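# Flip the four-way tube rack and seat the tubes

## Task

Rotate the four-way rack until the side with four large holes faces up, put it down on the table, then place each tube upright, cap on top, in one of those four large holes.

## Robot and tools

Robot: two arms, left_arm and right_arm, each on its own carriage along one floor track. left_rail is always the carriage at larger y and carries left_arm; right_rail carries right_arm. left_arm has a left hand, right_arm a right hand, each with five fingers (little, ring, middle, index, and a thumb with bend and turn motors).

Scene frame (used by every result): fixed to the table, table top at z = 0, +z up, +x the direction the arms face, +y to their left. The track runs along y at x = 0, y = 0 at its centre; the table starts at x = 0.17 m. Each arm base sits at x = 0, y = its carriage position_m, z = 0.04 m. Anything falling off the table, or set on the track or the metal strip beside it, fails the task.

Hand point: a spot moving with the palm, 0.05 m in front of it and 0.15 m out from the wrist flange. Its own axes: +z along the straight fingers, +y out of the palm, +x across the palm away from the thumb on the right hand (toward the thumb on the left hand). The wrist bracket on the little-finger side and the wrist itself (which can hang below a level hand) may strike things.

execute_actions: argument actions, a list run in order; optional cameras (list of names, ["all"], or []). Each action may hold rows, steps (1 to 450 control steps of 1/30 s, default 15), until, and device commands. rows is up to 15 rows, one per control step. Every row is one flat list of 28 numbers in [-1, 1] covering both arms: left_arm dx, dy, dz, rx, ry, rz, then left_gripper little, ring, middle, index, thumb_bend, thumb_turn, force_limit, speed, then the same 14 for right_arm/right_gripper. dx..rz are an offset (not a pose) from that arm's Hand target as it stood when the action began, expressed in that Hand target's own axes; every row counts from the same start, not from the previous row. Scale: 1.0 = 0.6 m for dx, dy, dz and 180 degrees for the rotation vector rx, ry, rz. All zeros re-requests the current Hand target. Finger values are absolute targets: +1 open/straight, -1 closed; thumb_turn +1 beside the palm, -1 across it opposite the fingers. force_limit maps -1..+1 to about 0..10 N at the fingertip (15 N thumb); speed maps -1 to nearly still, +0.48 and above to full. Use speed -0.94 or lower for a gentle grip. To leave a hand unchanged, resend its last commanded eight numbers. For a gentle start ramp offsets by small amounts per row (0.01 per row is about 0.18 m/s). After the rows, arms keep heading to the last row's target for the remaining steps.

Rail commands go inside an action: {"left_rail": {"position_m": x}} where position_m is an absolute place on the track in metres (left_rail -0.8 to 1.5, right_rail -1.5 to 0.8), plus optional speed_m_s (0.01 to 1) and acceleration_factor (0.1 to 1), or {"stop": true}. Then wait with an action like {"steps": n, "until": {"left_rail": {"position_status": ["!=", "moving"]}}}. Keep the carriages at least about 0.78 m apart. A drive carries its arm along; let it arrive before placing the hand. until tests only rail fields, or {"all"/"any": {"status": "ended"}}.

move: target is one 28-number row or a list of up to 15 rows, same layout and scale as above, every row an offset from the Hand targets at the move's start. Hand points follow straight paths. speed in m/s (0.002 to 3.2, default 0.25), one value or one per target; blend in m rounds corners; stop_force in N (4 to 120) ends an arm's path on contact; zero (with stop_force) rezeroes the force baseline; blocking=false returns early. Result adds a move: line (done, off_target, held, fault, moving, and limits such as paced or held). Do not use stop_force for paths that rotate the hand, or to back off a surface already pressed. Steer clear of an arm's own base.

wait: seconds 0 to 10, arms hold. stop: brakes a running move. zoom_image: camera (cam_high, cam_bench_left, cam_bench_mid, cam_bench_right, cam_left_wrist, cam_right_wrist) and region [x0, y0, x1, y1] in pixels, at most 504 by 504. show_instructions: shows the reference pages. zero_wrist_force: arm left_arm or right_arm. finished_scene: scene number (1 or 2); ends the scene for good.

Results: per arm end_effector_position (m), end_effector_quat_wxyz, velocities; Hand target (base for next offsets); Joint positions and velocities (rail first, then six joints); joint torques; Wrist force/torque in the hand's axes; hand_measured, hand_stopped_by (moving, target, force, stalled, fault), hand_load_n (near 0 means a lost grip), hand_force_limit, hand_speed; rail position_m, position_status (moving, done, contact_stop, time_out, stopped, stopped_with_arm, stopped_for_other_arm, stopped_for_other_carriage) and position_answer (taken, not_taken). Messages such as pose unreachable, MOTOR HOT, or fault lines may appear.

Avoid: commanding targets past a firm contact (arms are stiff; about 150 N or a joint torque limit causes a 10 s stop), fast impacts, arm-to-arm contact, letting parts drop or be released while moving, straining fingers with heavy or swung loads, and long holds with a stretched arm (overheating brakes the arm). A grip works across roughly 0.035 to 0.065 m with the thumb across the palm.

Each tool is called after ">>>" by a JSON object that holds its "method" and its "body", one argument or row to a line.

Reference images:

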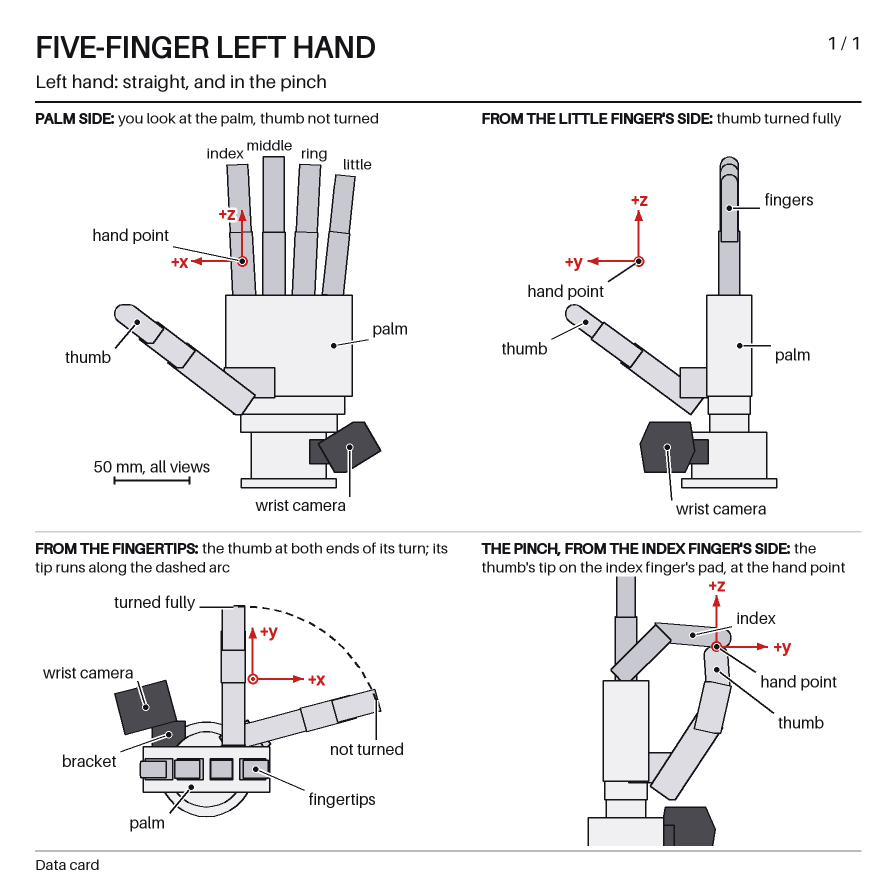

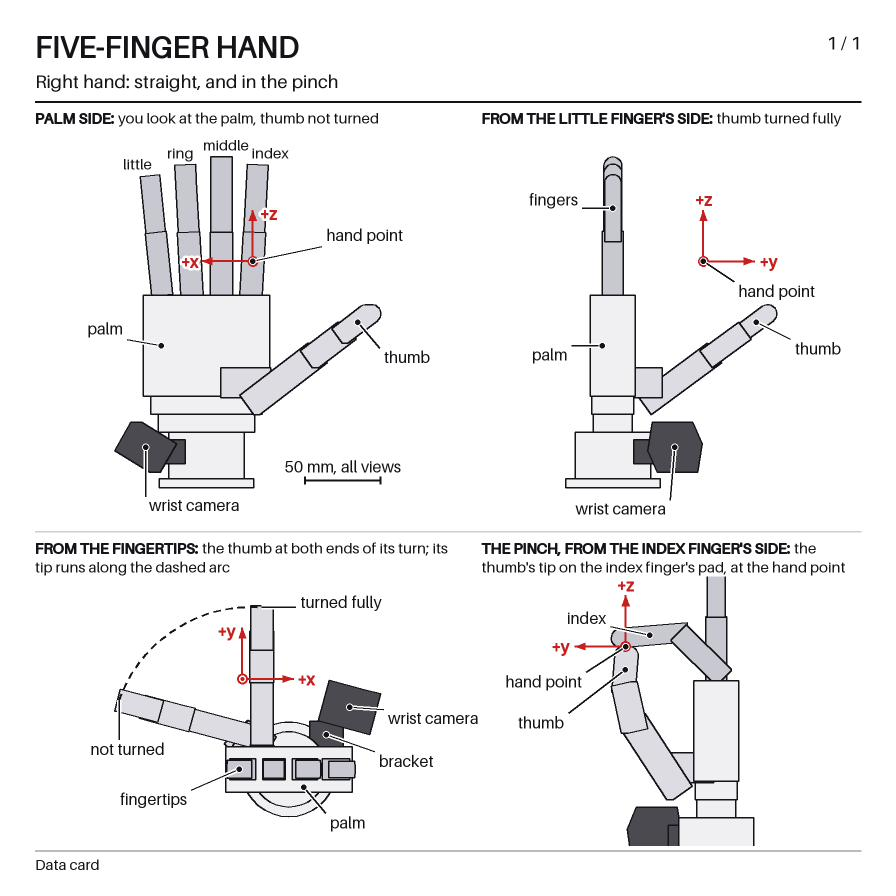

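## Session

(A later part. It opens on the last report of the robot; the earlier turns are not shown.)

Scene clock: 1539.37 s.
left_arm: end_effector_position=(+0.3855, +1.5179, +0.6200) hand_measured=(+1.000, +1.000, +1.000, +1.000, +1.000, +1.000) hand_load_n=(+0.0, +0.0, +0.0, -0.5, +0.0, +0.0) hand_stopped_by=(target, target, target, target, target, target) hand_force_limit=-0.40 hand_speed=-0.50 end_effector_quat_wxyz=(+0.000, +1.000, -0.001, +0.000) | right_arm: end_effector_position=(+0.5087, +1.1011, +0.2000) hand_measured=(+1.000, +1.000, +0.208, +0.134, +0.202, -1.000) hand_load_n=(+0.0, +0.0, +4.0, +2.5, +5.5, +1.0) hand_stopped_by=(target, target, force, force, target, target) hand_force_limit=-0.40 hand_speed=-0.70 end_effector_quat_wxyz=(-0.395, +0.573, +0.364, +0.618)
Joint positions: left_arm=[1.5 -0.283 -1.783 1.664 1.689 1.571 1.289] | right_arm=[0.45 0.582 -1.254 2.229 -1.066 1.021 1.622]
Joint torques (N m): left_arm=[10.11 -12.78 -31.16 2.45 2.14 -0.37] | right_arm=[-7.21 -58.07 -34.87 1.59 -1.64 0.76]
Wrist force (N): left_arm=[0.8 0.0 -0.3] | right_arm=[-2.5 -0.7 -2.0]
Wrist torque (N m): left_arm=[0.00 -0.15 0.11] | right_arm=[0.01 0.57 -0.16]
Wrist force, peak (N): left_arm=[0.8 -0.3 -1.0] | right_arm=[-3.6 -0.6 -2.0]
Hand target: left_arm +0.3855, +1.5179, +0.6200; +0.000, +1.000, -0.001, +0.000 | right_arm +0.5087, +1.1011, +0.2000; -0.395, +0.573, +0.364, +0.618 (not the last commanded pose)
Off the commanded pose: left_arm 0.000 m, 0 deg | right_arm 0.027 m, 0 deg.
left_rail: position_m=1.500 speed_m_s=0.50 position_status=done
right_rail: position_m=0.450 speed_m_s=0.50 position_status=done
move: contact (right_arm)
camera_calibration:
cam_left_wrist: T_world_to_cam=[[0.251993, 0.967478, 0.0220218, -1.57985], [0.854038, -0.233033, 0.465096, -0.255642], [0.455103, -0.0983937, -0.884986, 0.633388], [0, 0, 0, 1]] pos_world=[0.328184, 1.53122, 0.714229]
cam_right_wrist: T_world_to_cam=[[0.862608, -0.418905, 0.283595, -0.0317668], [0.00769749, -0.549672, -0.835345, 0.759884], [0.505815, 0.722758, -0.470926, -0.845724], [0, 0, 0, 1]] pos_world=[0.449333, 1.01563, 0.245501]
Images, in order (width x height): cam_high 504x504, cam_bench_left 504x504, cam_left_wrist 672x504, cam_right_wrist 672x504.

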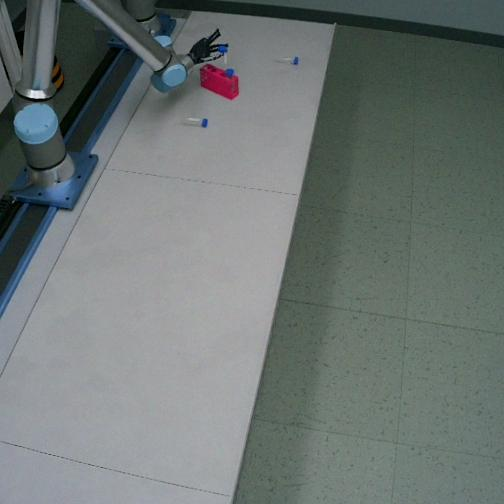

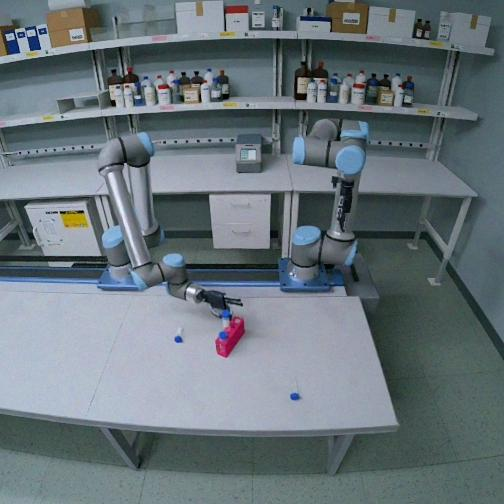

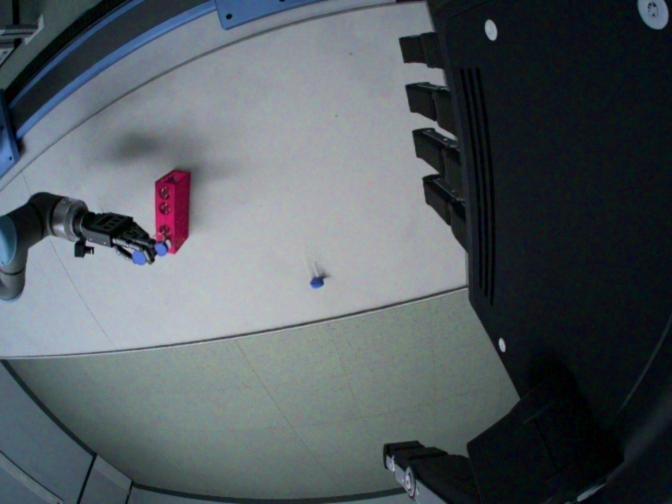

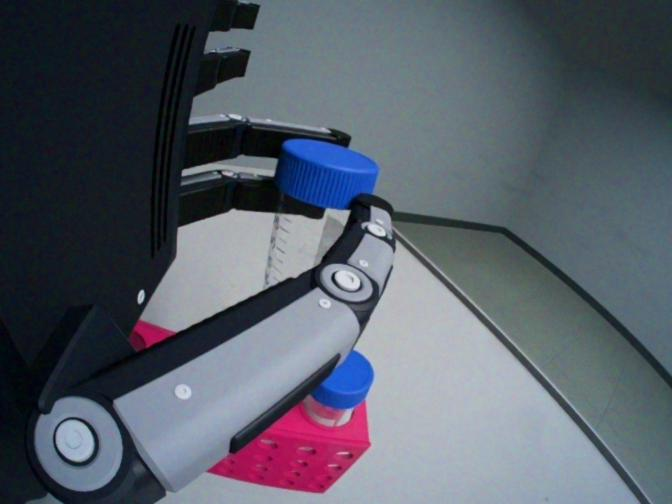

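>>> {"method": "move", "body": {
  "target": [0,0,0,0,0,0,1,1,1,1,1,1,-0.4,-0.5,0.0413,-0.0047,0.0063,0,0,0.0194,1,1,-0.1,-0.1,0.2,-1,-0.4,-0.7],
  "speed": 0.08,
  "cameras": ["cam_right_wrist","cam_left_wrist","cam_bench_left","cam_high"]
}}

>>> {"method": "zoom_image", "body": {
  "camera": "cam_bench_left",
  "region": [210, 300, 250, 340]
}}

>>> {"method": "zoom_image", "body": {
  "camera": "cam_left_wrist",
  "region": [110, 200, 190, 280]
}}

>>> {"method": "zoom_image", "body": {
  "camera": "cam_high",
  "region": [200, 35, 250, 85]
}}

Scene clock: 1588.33 s.
left_arm: end_effector_position=(+0.3855, +1.5179, +0.6200) hand_measured=(+1.000, +1.000, +1.000, +1.000, +1.000, +1.000) hand_load_n=(+0.0, +0.0, +0.0, +0.0, +0.0, +0.0) hand_stopped_by=(target, target, target, target, target, target) hand_force_limit=-0.40 hand_speed=-0.50 end_effector_quat_wxyz=(+0.000, +1.000, -0.001, +0.000) | right_arm: end_effector_position=(+0.5070, +1.1039, +0.2250) hand_measured=(+1.000, +1.000, +0.208, +0.134, +0.202, -1.000) hand_load_n=(+0.0, +0.0, +4.0, +2.5, +5.5, +0.5) hand_stopped_by=(target, target, force, force, target, target) hand_force_limit=-0.40 hand_speed=-0.70 end_effector_quat_wxyz=(-0.414, +0.584, +0.346, +0.606)
Joint positions: left_arm=[1.5 -0.283 -1.783 1.664 1.689 1.571 1.289] | right_arm=[0.45 0.585 -1.299 2.214 -1.005 1.023 1.682]
Joint torques (N m): left_arm=[12.36 -12.97 -32.28 2.33 2.05 -0.47] | right_arm=[16.2 -56.2 -37.08 1.5 2.15 3.35]
Wrist force (N): left_arm=[0.4 0.0 -0.8] | right_arm=[-2.5 -0.4 -2.0]
Wrist torque (N m): left_arm=[0.04 -0.10 0.08] | right_arm=[0.05 0.53 -0.19]
Wrist force, peak (N): left_arm=[0.8 -0.7 -1.0] | right_arm=[-3.1 -0.7 -2.5]
Hand target: left_arm +0.3855, +1.5179, +0.6200; +0.000, +1.000, -0.001, +0.000 | right_arm +0.5070, +1.1039, +0.2251; -0.414, +0.584, +0.346, +0.606
Off the commanded pose: left_arm 0.000 m, 0 deg | right_arm 0.000 m, 0 deg.
left_rail: position_m=1.500 speed_m_s=0.50 position_status=done
right_rail: position_m=0.450 speed_m_s=0.50 position_status=done
move: done
camera_calibration:
cam_left_wrist: T_world_to_cam=[[0.251993, 0.967478, 0.0220218, -1.57985], [0.854038, -0.233033, 0.465096, -0.255642], [0.455103, -0.0983937, -0.884986, 0.633388], [0, 0, 0, 1]] pos_world=[0.328184, 1.53122, 0.714229]
cam_right_wrist: T_world_to_cam=[[0.878553, -0.42132, 0.225019, -0.0284237], [-0.0359882, -0.528152, -0.848387, 0.783521], [0.476286, 0.737255, -0.479172, -0.834334], [0, 0, 0, 1]] pos_world=[0.450551, 1.01696, 0.271335]
Images, in order (width x height): cam_high 504x504, cam_bench_left 504x504, cam_left_wrist 672x504, cam_right_wrist 672x504.

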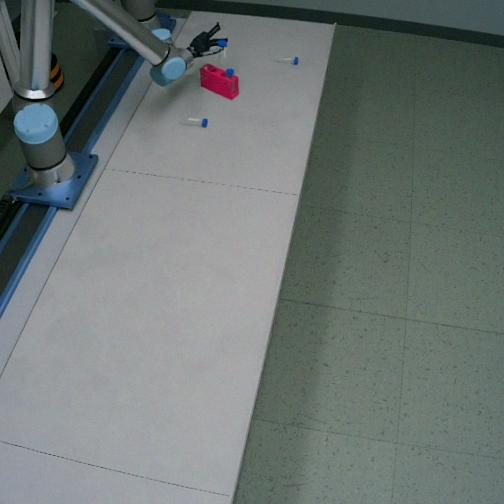

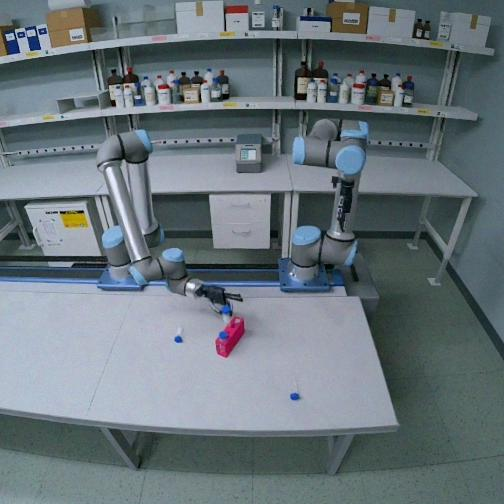

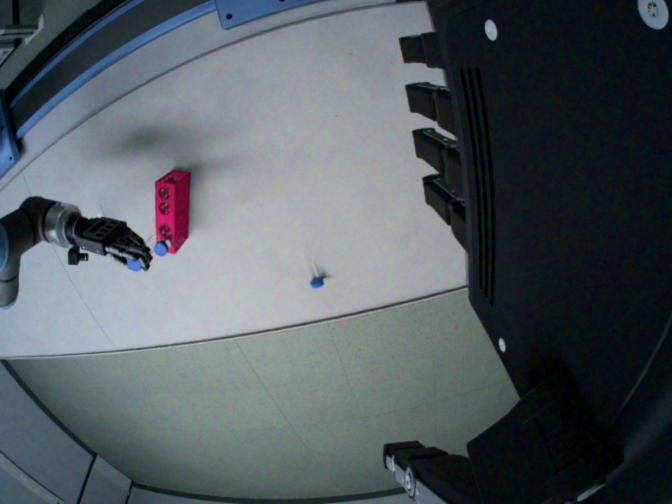

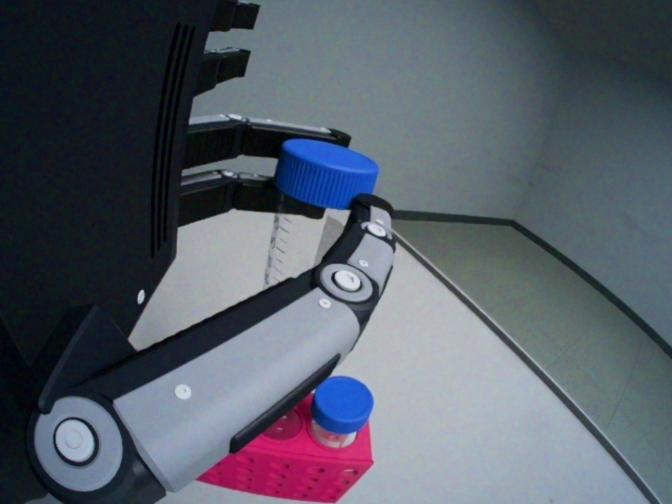

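Scaled by 12.600 from the camera's 504x504 image, which has a finer 720x720 frame.

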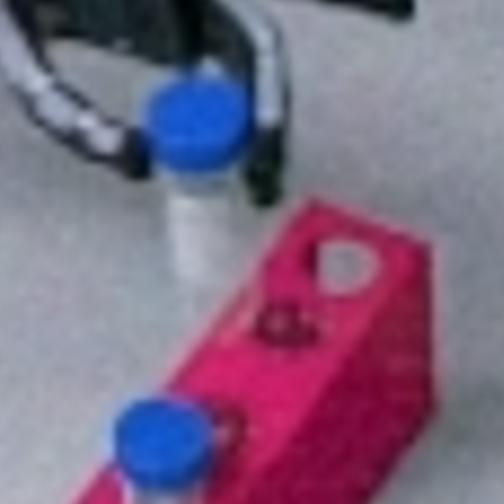

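Scaled by 6.300 from the camera's 672x504 image, which has a finer 960x720 frame.

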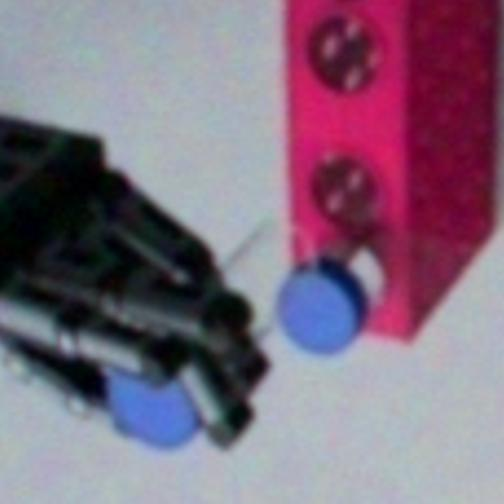

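Scaled by 10.080 from the camera's 504x504 image, which has a finer 720x720 frame.

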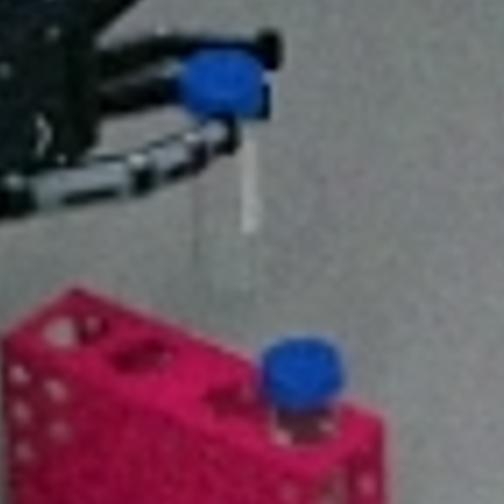

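>>> {"method": "move", "body": {
  "target": [0,0,0,0,0,0,1,1,1,1,1,1,-0.4,-0.5,-0.083,0.0051,-0.0065,0,0,0,1,1,-0.1,-0.1,0.2,-1,-0.4,-0.7],
  "speed": 0.04,
  "stop_force": 5,
  "cameras": ["cam_right_wrist","cam_left_wrist","cam_bench_left","cam_high"]
}}

>>> {"method": "zoom_image", "body": {
  "camera": "cam_bench_left",
  "region": [210, 305, 250, 345]
}}

>>> {"method": "zoom_image", "body": {
  "camera": "cam_left_wrist",
  "region": [110, 200, 190, 280]
}}

>>> {"method": "zoom_image", "body": {
  "camera": "cam_high",
  "region": [200, 45, 250, 95]
}}

Scene clock: 1603.70 s.
left_arm: end_effector_position=(+0.3855, +1.5179, +0.6200) hand_measured=(+1.000, +1.000, +1.000, +1.000, +1.000, +1.000) hand_load_n=(+0.0, +0.0, +0.0, +0.0, +0.0, +0.0) hand_stopped_by=(target, target, target, target, target, target) hand_force_limit=-0.40 hand_speed=-0.50 end_effector_quat_wxyz=(+0.000, +1.000, -0.001, +0.000) | right_arm: end_effector_position=(+0.5069, +1.1040, +0.1750) hand_measured=(+1.000, +1.000, +0.208, +0.134, +0.202, -1.000) hand_load_n=(+0.0, +0.0, +3.5, +2.5, +5.5, +1.0) hand_stopped_by=(target, target, force, force, target, target) hand_force_limit=-0.40 hand_speed=-0.70 end_effector_quat_wxyz=(-0.414, +0.584, +0.346, +0.606)
Joint positions: left_arm=[1.5 -0.283 -1.783 1.664 1.689 1.571 1.289] | right_arm=[0.45 0.585 -1.215 2.234 -1.11 1.023 1.682]
Joint torques (N m): left_arm=[10.85 -12.33 -31.65 2 2.23 -0.4] | right_arm=[15.07 -42.17 -17.08 -6.69 2.14 2.84]
Wrist force (N): left_arm=[0.5 0.1 -0.4] | right_arm=[-2.7 -0.7 -1.9]
Wrist torque (N m): left_arm=[0.03 -0.10 0.08] | right_arm=[-0.01 0.61 -0.20]
Wrist force, peak (N): left_arm=[0.6 -0.5 -1.2] | right_arm=[-3.2 -0.3 -2.0]
Hand target: left_arm +0.3855, +1.5179, +0.6200; +0.000, +1.000, -0.001, +0.000 | right_arm +0.5069, +1.1040, +0.1750; -0.414, +0.584, +0.346, +0.606
Off the commanded pose: left_arm 0.000 m, 0 deg | right_arm 0.000 m, 0 deg.
left_rail: position_m=1.500 speed_m_s=0.50 position_status=done
right_rail: position_m=0.450 speed_m_s=0.50 position_status=done
move: done
camera_calibration:
cam_left_wrist: T_world_to_cam=[[0.251993, 0.967478, 0.0220218, -1.57985], [0.854038, -0.233033, 0.465096, -0.255642], [0.455103, -0.0983937, -0.884986, 0.633388], [0, 0, 0, 1]] pos_world=[0.328184, 1.53122, 0.714229]
cam_right_wrist: T_world_to_cam=[[0.878603, -0.421296, 0.224871, -0.0170791], [-0.0361267, -0.528168, -0.848371, 0.741312], [0.476185, 0.737257, -0.47927, -0.858205], [0, 0, 0, 1]] pos_world=[0.450451, 1.01706, 0.221436]
Images, in order (width x height): cam_high 504x504, cam_bench_left 504x504, cam_left_wrist 672x504, cam_right_wrist 672x504.

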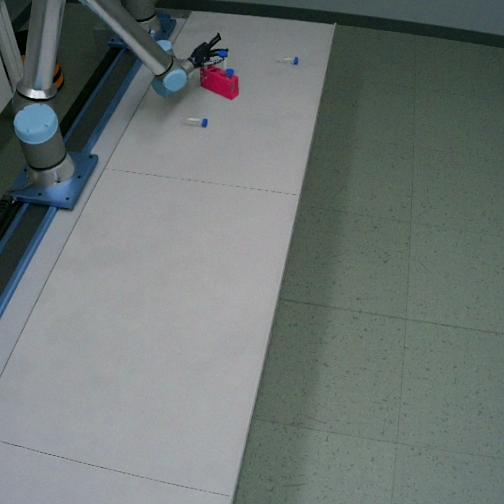

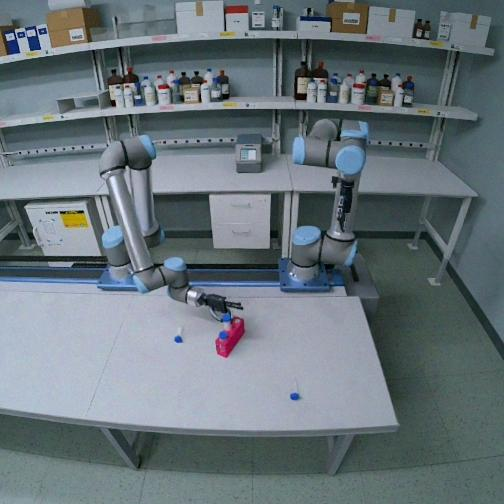

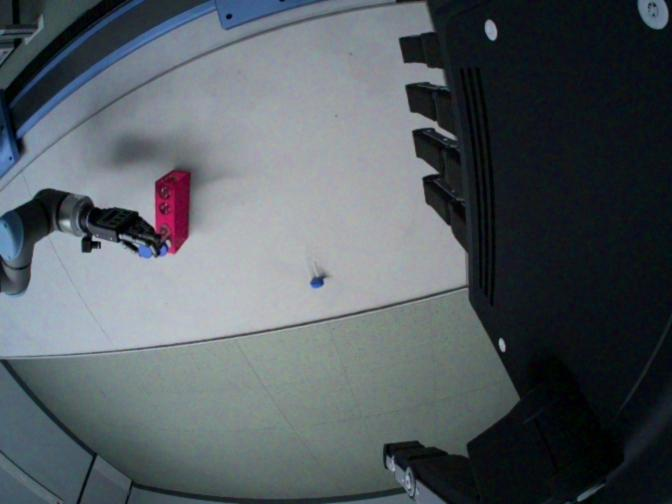

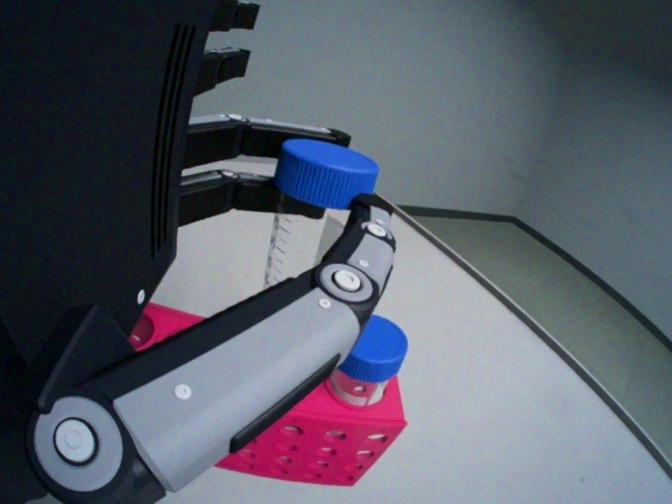

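Scaled by 12.600 from the camera's 504x504 image, which has a finer 720x720 frame.

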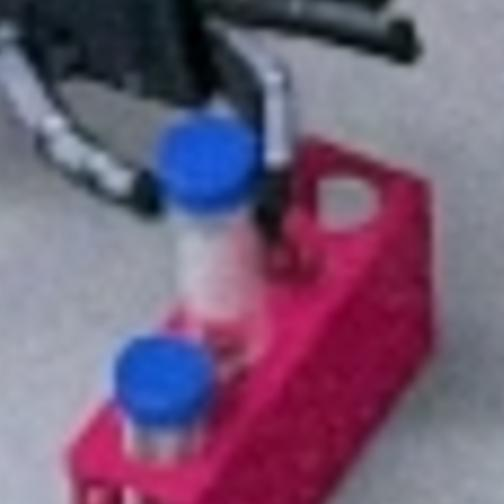

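Scaled by 6.300 from the camera's 672x504 image, which has a finer 960x720 frame.

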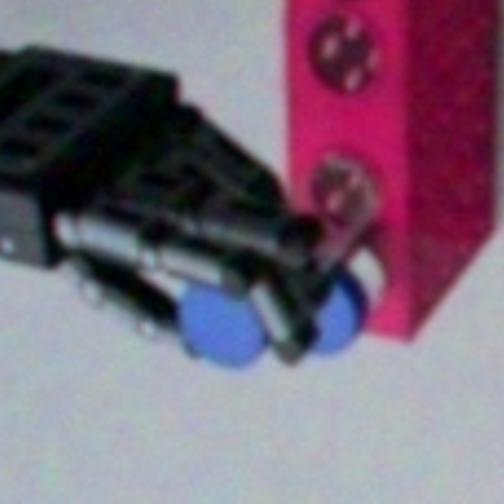

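Scaled by 10.080 from the camera's 504x504 image, which has a finer 720x720 frame.

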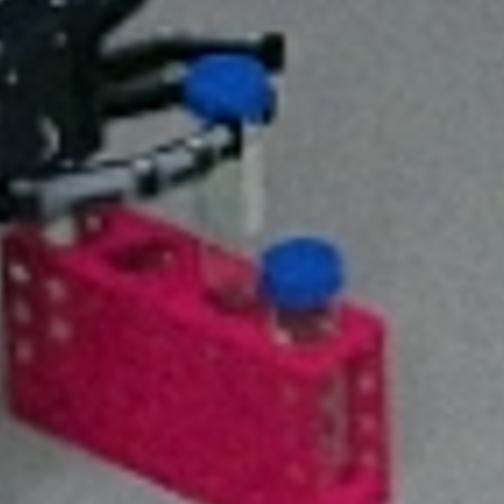

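>>> {"method": "move", "body": {
  "target": [0,0,0,0,0,0,1,1,1,1,1,1,-0.4,-0.5,-0.0863,0.0053,-0.0068,0,0,0,1,1,-0.1,-0.1,0.2,-1,-0.4,-0.7],
  "speed": 0.04,
  "stop_force": 5,
  "cameras": ["cam_right_wrist","cam_left_wrist","cam_bench_left","cam_high"]
}}

>>> {"method": "zoom_image", "body": {
  "camera": "cam_bench_left",
  "region": [205, 305, 255, 355]
}}

>>> {"method": "zoom_image", "body": {
  "camera": "cam_high",
  "region": [200, 45, 250, 95]
}}

Scene clock: 1612.00 s.
left_arm: end_effector_position=(+0.3855, +1.5179, +0.6200) hand_measured=(+1.000, +1.000, +1.000, +1.000, +1.000, +1.000) hand_load_n=(+0.0, +0.0, +0.0, +0.0, +0.0, +0.0) hand_stopped_by=(target, target, target, target, target, target) hand_force_limit=-0.40 hand_speed=-0.50 end_effector_quat_wxyz=(+0.000, +1.000, -0.001, +0.000) | right_arm: end_effector_position=(+0.5068, +1.1040, +0.1662) hand_measured=(+1.000, +1.000, +0.208, +0.134, +0.202, -1.000) hand_load_n=(+0.0, +0.0, +3.0, +2.0, +4.5, +0.5) hand_stopped_by=(target, target, force, force, target, target) hand_force_limit=-0.40 hand_speed=-0.70 end_effector_quat_wxyz=(-0.414, +0.584, +0.346, +0.606)
Joint positions: left_arm=[1.5 -0.283 -1.783 1.664 1.689 1.571 1.289] | right_arm=[0.45 0.585 -1.199 2.237 -1.128 1.024 1.682]
Joint torques (N m): left_arm=[10.76 -12.25 -33.53 2.63 2.19 -0.51] | right_arm=[6.34 -59.31 -32.18 1.56 -0.13 0.13]
Wrist force (N): left_arm=[0.0 -0.4 -0.4] | right_arm=[-3.0 -0.4 -1.8]
Wrist torque (N m): left_arm=[-0.04 -0.02 0.07] | right_arm=[0.03 0.64 -0.20]
Wrist force, peak (N): left_arm=[1.0 -0.2 -0.9] | right_arm=[-3.0 -0.3 -2.4]
Hand target: left_arm +0.3855, +1.5179, +0.6200; +0.000, +1.000, -0.001, +0.000 | right_arm +0.5068, +1.1040, +0.1662; -0.414, +0.584, +0.346, +0.606 (not the last commanded pose)
Off the commanded pose: left_arm 0.000 m, 0 deg | right_arm 0.043 m, 0 deg.
left_rail: position_m=1.500 speed_m_s=0.50 position_status=done
right_rail: position_m=0.450 speed_m_s=0.50 position_status=done
move: contact (right_arm)
camera_calibration:
cam_left_wrist: T_world_to_cam=[[0.251993, 0.967478, 0.0220218, -1.57985], [0.854038, -0.233033, 0.465096, -0.255642], [0.455103, -0.0983937, -0.884986, 0.633388], [0, 0, 0, 1]] pos_world=[0.328184, 1.53122, 0.714229]
cam_right_wrist: T_world_to_cam=[[0.878651, -0.421291, 0.22469, -0.0149998], [-0.0362985, -0.528168, -0.848364, 0.733918], [0.476082, 0.73726, -0.479368, -0.862311], [0, 0, 0, 1]] pos_world=[0.450351, 1.01706, 0.212636]
Images, in order (width x height): cam_high 504x504, cam_bench_left 504x504, cam_left_wrist 672x504, cam_right_wrist 672x504.

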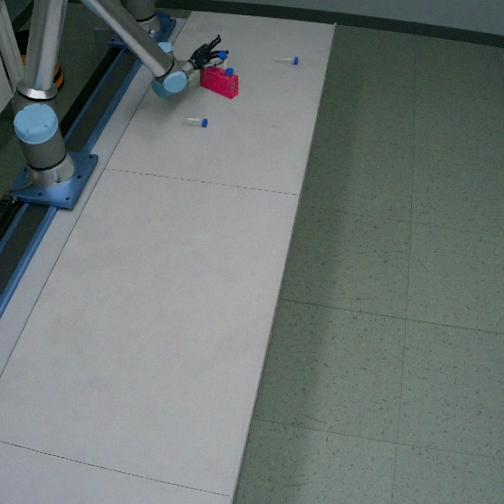

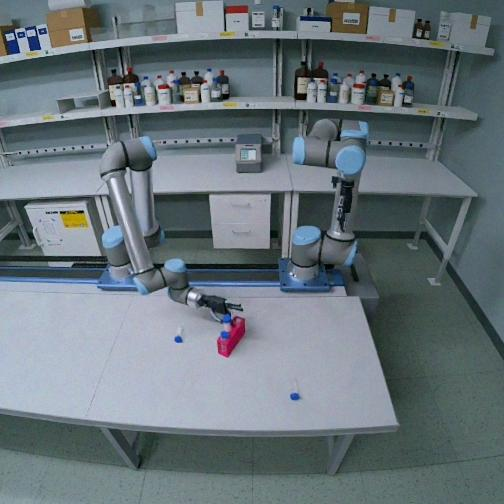

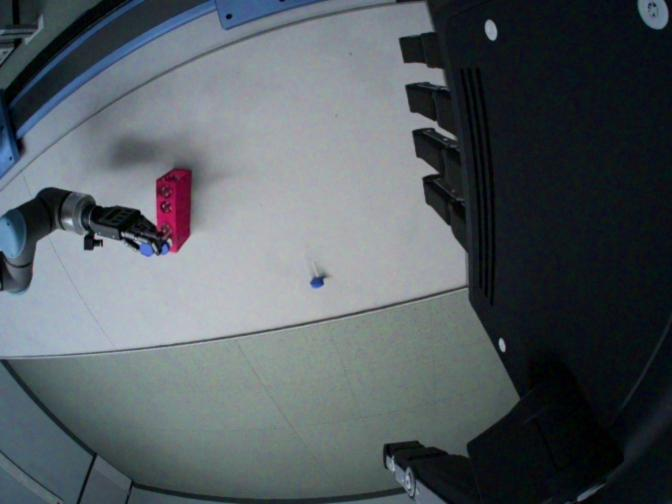

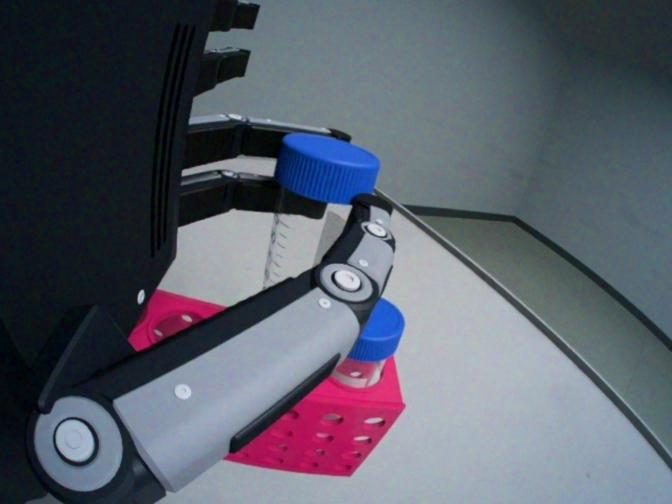

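Scaled by 10.080 from the camera's 504x504 image, which has a finer 720x720 frame.

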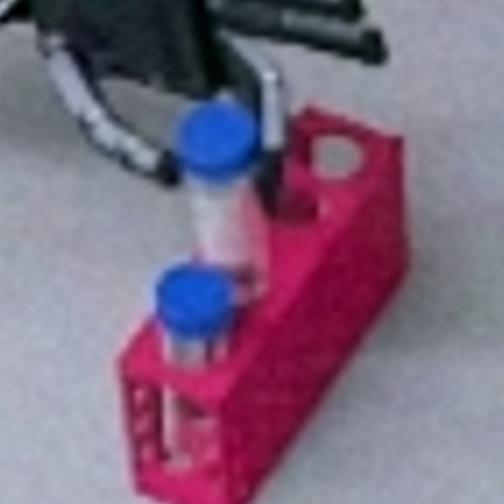

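Scaled by 10.080 from the camera's 504x504 image, which has a finer 720x720 frame.

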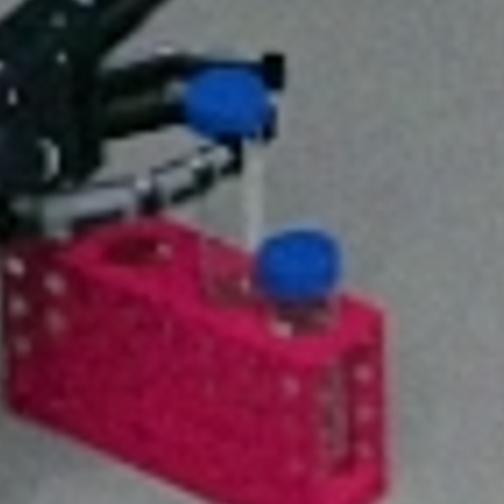

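>>> {"method": "move", "body": {
  "target": [
    [0,0,0,0,0,0,1,1,1,1,1,1,-0.4,-0.5,0.012,-0.0007,0.001,0,0,0,1,1,-0.1,-0.1,0.2,-1,-0.4,-0.7],
    [0,0,0,0,0,0,1,1,1,1,1,1,-0.4,-0.5,0.0166,-0.001,0.0053,0,-0.0139,0,1,1,-0.1,-0.1,0.2,-1,-0.4,-0.7]
  ],
  "speed": 0.05,
  "cameras": ["cam_right_wrist","cam_left_wrist","cam_bench_left","cam_high"]
}}

>>> {"method": "zoom_image", "body": {
  "camera": "cam_bench_left",
  "region": [205, 305, 255, 355]
}}

>>> {"method": "zoom_image", "body": {
  "camera": "cam_left_wrist",
  "region": [110, 180, 210, 280]
}}

>>> {"method": "zoom_image", "body": {
  "camera": "cam_high",
  "region": [200, 45, 250, 95]
}}

Scene clock: 1642.00 s.
left_arm: end_effector_position=(+0.3855, +1.5179, +0.6200) hand_measured=(+1.000, +1.000, +1.000, +1.000, +1.000, +1.000) hand_load_n=(+0.0, +0.0, +0.0, +0.0, +0.0, +0.0) hand_stopped_by=(target, target, target, target, target, target) hand_force_limit=-0.40 hand_speed=-0.50 end_effector_quat_wxyz=(+0.000, +1.000, -0.001, +0.000) | right_arm: end_effector_position=(+0.5078, +1.1061, +0.1764) hand_measured=(+1.000, +1.000, +0.208, +0.134, +0.202, -1.000) hand_load_n=(+0.0, +0.0, +3.0, +2.0, +5.0, +0.5) hand_stopped_by=(target, target, force, force, target, target) hand_force_limit=-0.40 hand_speed=-0.70 end_effector_quat_wxyz=(-0.406, +0.597, +0.355, +0.593)
Joint positions: left_arm=[1.5 -0.283 -1.783 1.664 1.689 1.571 1.289] | right_arm=[0.45 0.587 -1.228 2.212 -1.024 1.021 1.656]
Joint torques (N m): left_arm=[10.67 -12.5 -31.38 2.1 2.36 -0.14] | right_arm=[14.53 -57.05 -34.15 2.05 -1.81 -3.65]
Wrist force (N): left_arm=[0.4 0.1 -0.5] | right_arm=[-2.7 -0.5 -1.9]
Wrist torque (N m): left_arm=[0.05 -0.09 0.08] | right_arm=[0.03 0.58 0.04]
Wrist force, peak (N): left_arm=[0.2 -0.7 -1.1] | right_arm=[-3.1 -0.7 -2.0]
Hand target: left_arm +0.3855, +1.5179, +0.6200; +0.000, +1.000, -0.001, +0.000 | right_arm +0.5079, +1.1061, +0.1764; -0.406, +0.597, +0.355, +0.593
Off the commanded pose: left_arm 0.000 m, 0 deg | right_arm 0.000 m, 0 deg.
left_rail: position_m=1.500 speed_m_s=0.50 position_status=done
right_rail: position_m=0.450 speed_m_s=0.50 position_status=done
move: done
camera_calibration:
cam_left_wrist: T_world_to_cam=[[0.251993, 0.967478, 0.0220218, -1.57985], [0.854038, -0.233033, 0.465096, -0.255642], [0.455103, -0.0983937, -0.884986, 0.633388], [0, 0, 0, 1]] pos_world=[0.328184, 1.53122, 0.714229]
cam_right_wrist: T_world_to_cam=[[0.883888, -0.40996, 0.225113, -0.0326036], [-0.0499519, -0.561313, -0.826094, 0.783343], [0.465024, 0.71893, -0.516616, -0.827009], [0, 0, 0, 1]] pos_world=[0.452526, 1.0209, 0.227209]
Images, in order (width x height): cam_high 504x504, cam_bench_left 504x504, cam_left_wrist 672x504, cam_right_wrist 672x504.

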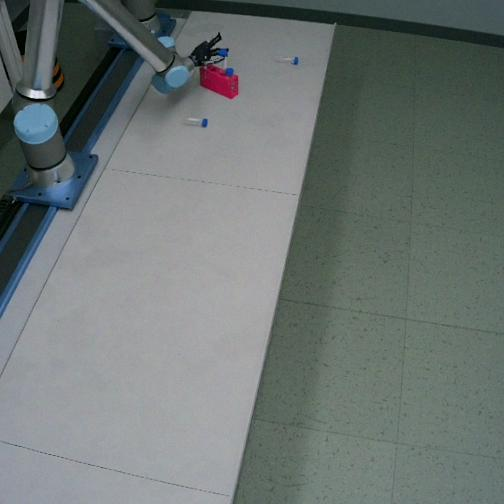

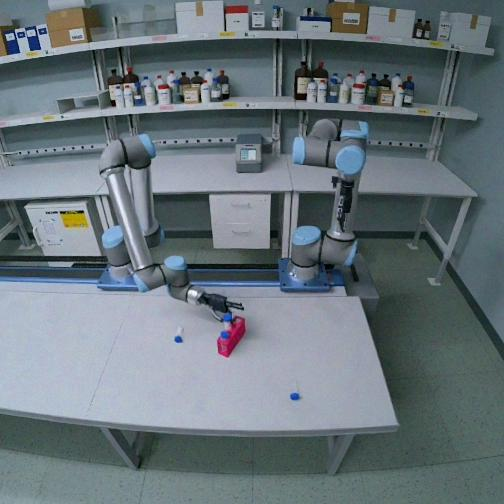

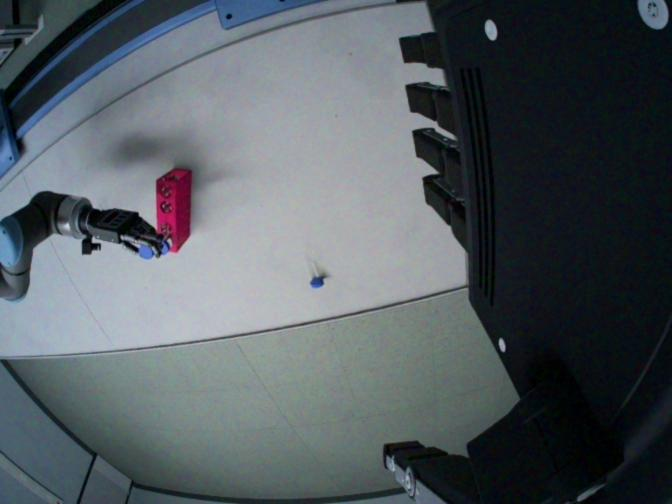

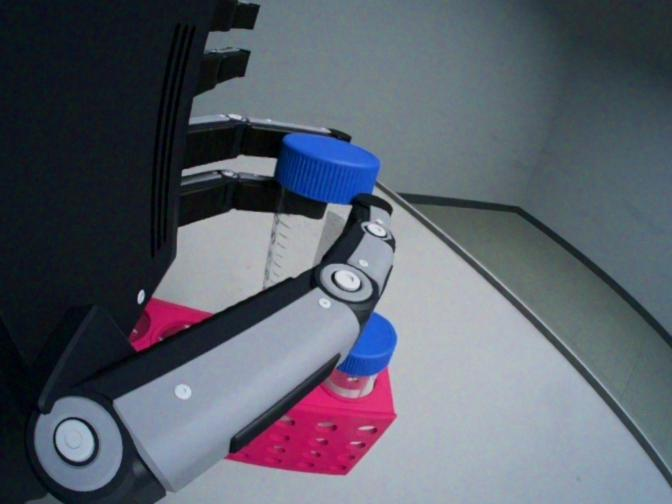

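Scaled by 10.080 from the camera's 504x504 image, which has a finer 720x720 frame.

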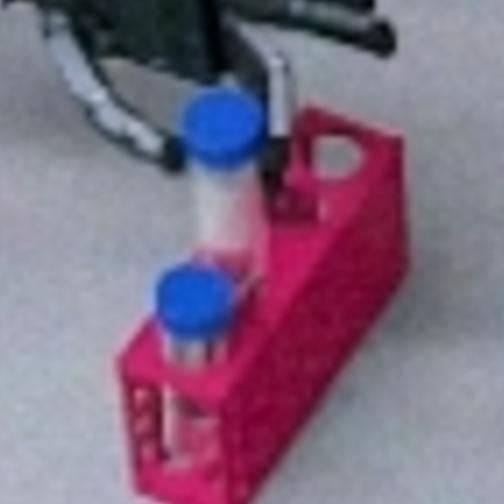

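Scaled by 5.040 from the camera's 672x504 image, which has a finer 960x720 frame.

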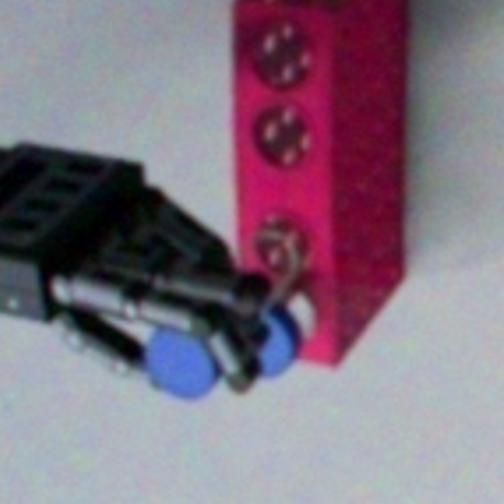

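Scaled by 10.080 from the camera's 504x504 image, which has a finer 720x720 frame.

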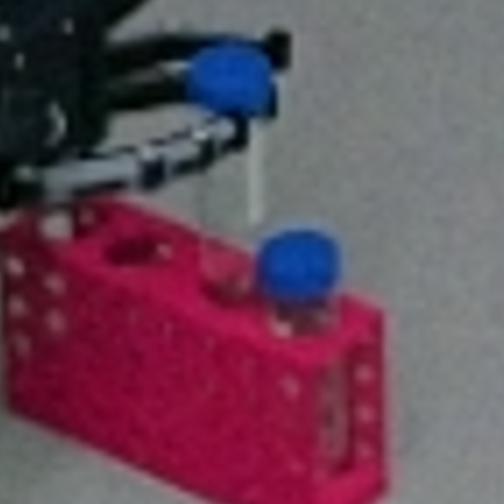

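>>> {"method": "zoom_image", "body": {
  "camera": "cam_left_wrist",
  "region": [140, 205, 190, 255]
}}

>>> {"method": "zoom_image", "body": {
  "camera": "cam_bench_left",
  "region": [215, 315, 240, 340]
}}

Scaled by 10.080 from the camera's 672x504 image, which has a finer 960x720 frame.

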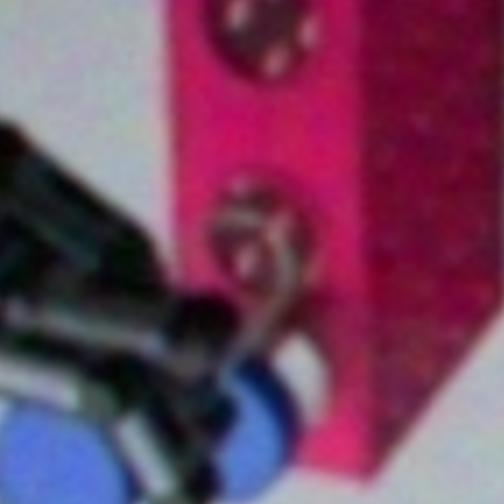

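Scaled by 20.160 from the camera's 504x504 image, which has a finer 720x720 frame.

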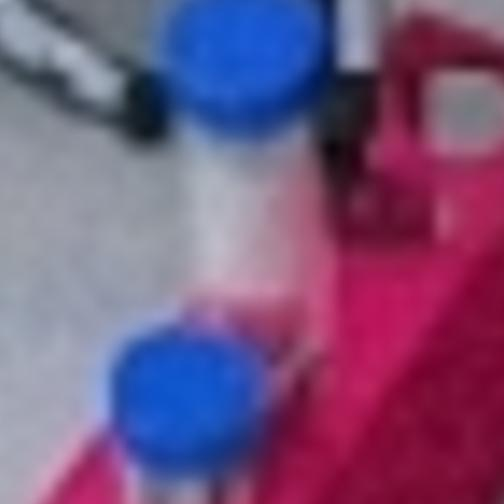

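>>> {"method": "move", "body": {
  "target": [
    [0,0,0,0,0,0,1,1,1,1,1,1,-0.4,-0.5,-0.0002,-0.0033,0.0001,0,0,0,1,1,-0.1,-0.1,0.2,-1,-0.4,-0.7],
    [0,0,0,0,0,0,1,1,1,1,1,1,-0.4,-0.5,-0.045,-0.0005,-0.0015,0,0,0,1,1,-0.1,-0.1,0.2,-1,-0.4,-0.7]
  ],
  "speed": 0.03,
  "stop_force": 6,
  "cameras": ["cam_right_wrist","cam_left_wrist","cam_bench_left","cam_high"]
}}

>>> {"method": "zoom_image", "body": {
  "camera": "cam_bench_left",
  "region": [205, 305, 255, 355]
}}

>>> {"method": "zoom_image", "body": {
  "camera": "cam_left_wrist",
  "region": [130, 195, 190, 255]
}}

>>> {"method": "zoom_image", "body": {
  "camera": "cam_high",
  "region": [200, 45, 250, 95]
}}

Scene clock: 1685.83 s.
left_arm: end_effector_position=(+0.3855, +1.5179, +0.6200) hand_measured=(+1.000, +1.000, +1.000, +1.000, +1.000, +1.000) hand_load_n=(+0.0, +0.0, +0.0, +0.0, +0.0, +0.0) hand_stopped_by=(target, target, target, target, target, target) hand_force_limit=-0.40 hand_speed=-0.50 end_effector_quat_wxyz=(+0.000, +1.000, -0.001, +0.000) | right_arm: end_effector_position=(+0.5060, +1.1070, +0.1495) hand_measured=(+1.000, +1.000, +0.208, +0.134, +0.200, -1.000) hand_load_n=(+0.0, +0.0, +0.0, +0.0, +0.0, +0.0) hand_stopped_by=(target, target, force, force, target, target) hand_force_limit=-0.40 hand_speed=-0.70 end_effector_quat_wxyz=(-0.406, +0.597, +0.355, +0.593)
Joint positions: left_arm=[1.5 -0.283 -1.783 1.664 1.689 1.571 1.289] | right_arm=[0.45 0.59 -1.182 2.221 -1.079 1.024 1.656]
Joint torques (N m): left_arm=[10.81 -13.57 -32.14 2.02 2.22 -0.01] | right_arm=[14.43 -42.27 -14.37 -6.42 2.07 2.57]
Wrist force (N): left_arm=[0.4 -0.2 -0.6] | right_arm=[-3.0 -0.5 -1.7]
Wrist torque (N m): left_arm=[-0.01 -0.09 0.08] | right_arm=[0.01 0.61 0.04]
Wrist force, peak (N): left_arm=[0.9 -0.4 -0.9] | right_arm=[-3.2 -0.3 -1.9]
Hand target: left_arm +0.3855, +1.5179, +0.6200; +0.000, +1.000, -0.001, +0.000 | right_arm +0.5060, +1.1070, +0.1495; -0.406, +0.597, +0.355, +0.593
Off the commanded pose: left_arm 0.000 m, 0 deg | right_arm 0.000 m, 0 deg.
left_rail: position_m=1.500 speed_m_s=0.50 position_status=done
right_rail: position_m=0.450 speed_m_s=0.50 position_status=done
move: done
camera_calibration:
cam_left_wrist: T_world_to_cam=[[0.251993, 0.967478, 0.0220218, -1.57985], [0.854038, -0.233033, 0.465096, -0.255642], [0.455103, -0.0983937, -0.884986, 0.633388], [0, 0, 0, 1]] pos_world=[0.328184, 1.53122, 0.714229]
cam_right_wrist: T_world_to_cam=[[0.883892, -0.409923, 0.225161, -0.0246381], [-0.0500014, -0.561499, -0.825965, 0.761723], [0.46501, 0.718806, -0.516802, -0.840545], [0, 0, 0, 1]] pos_world=[0.450726, 1.0218, 0.200309]
Images, in order (width x height): cam_high 504x504, cam_bench_left 504x504, cam_left_wrist 672x504, cam_right_wrist 672x504.

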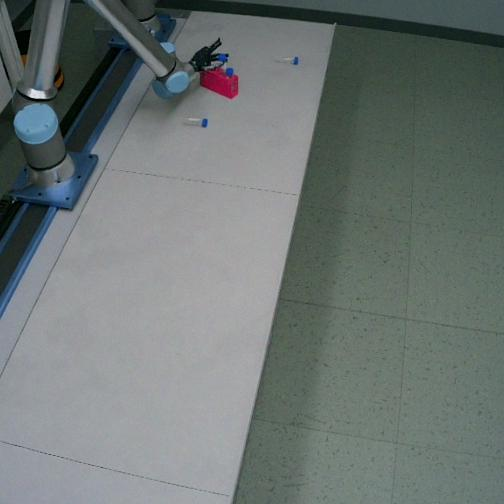

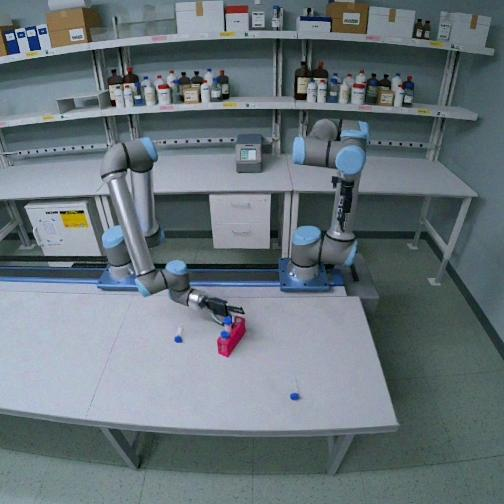

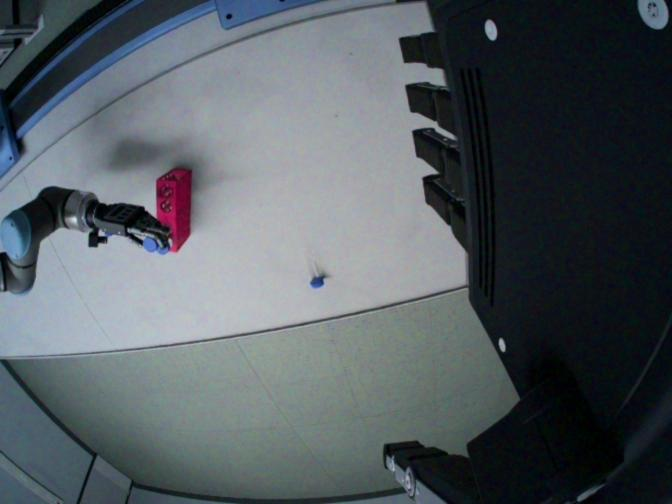

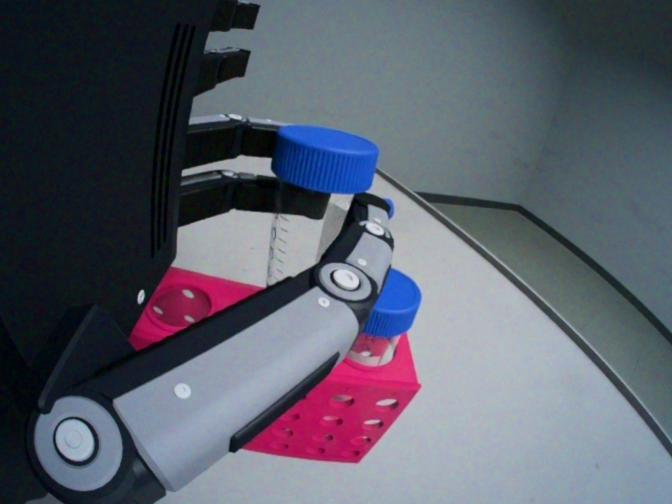

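Scaled by 10.080 from the camera's 504x504 image, which has a finer 720x720 frame.

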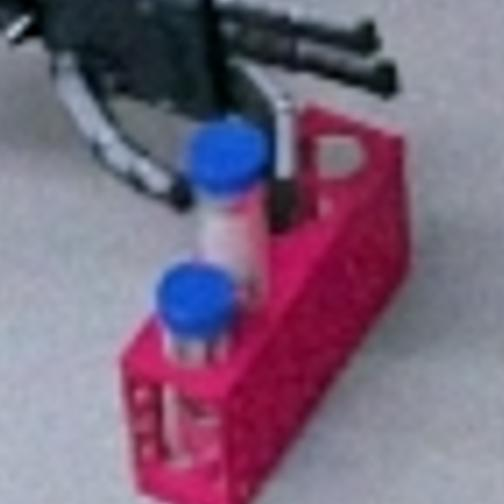

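Scaled by 8.400 from the camera's 672x504 image, which has a finer 960x720 frame.

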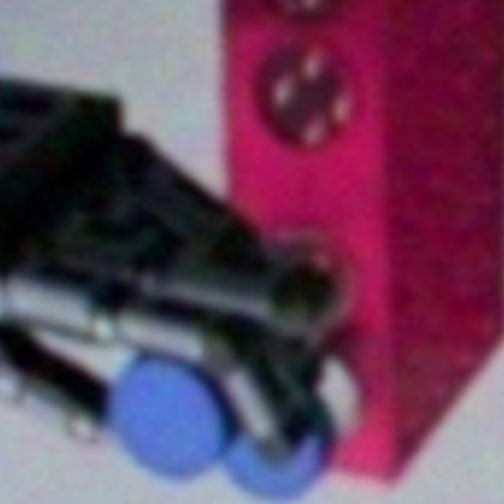

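Scaled by 10.080 from the camera's 504x504 image, which has a finer 720x720 frame.

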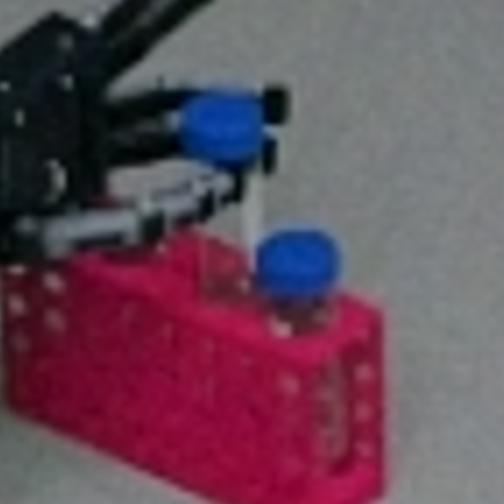

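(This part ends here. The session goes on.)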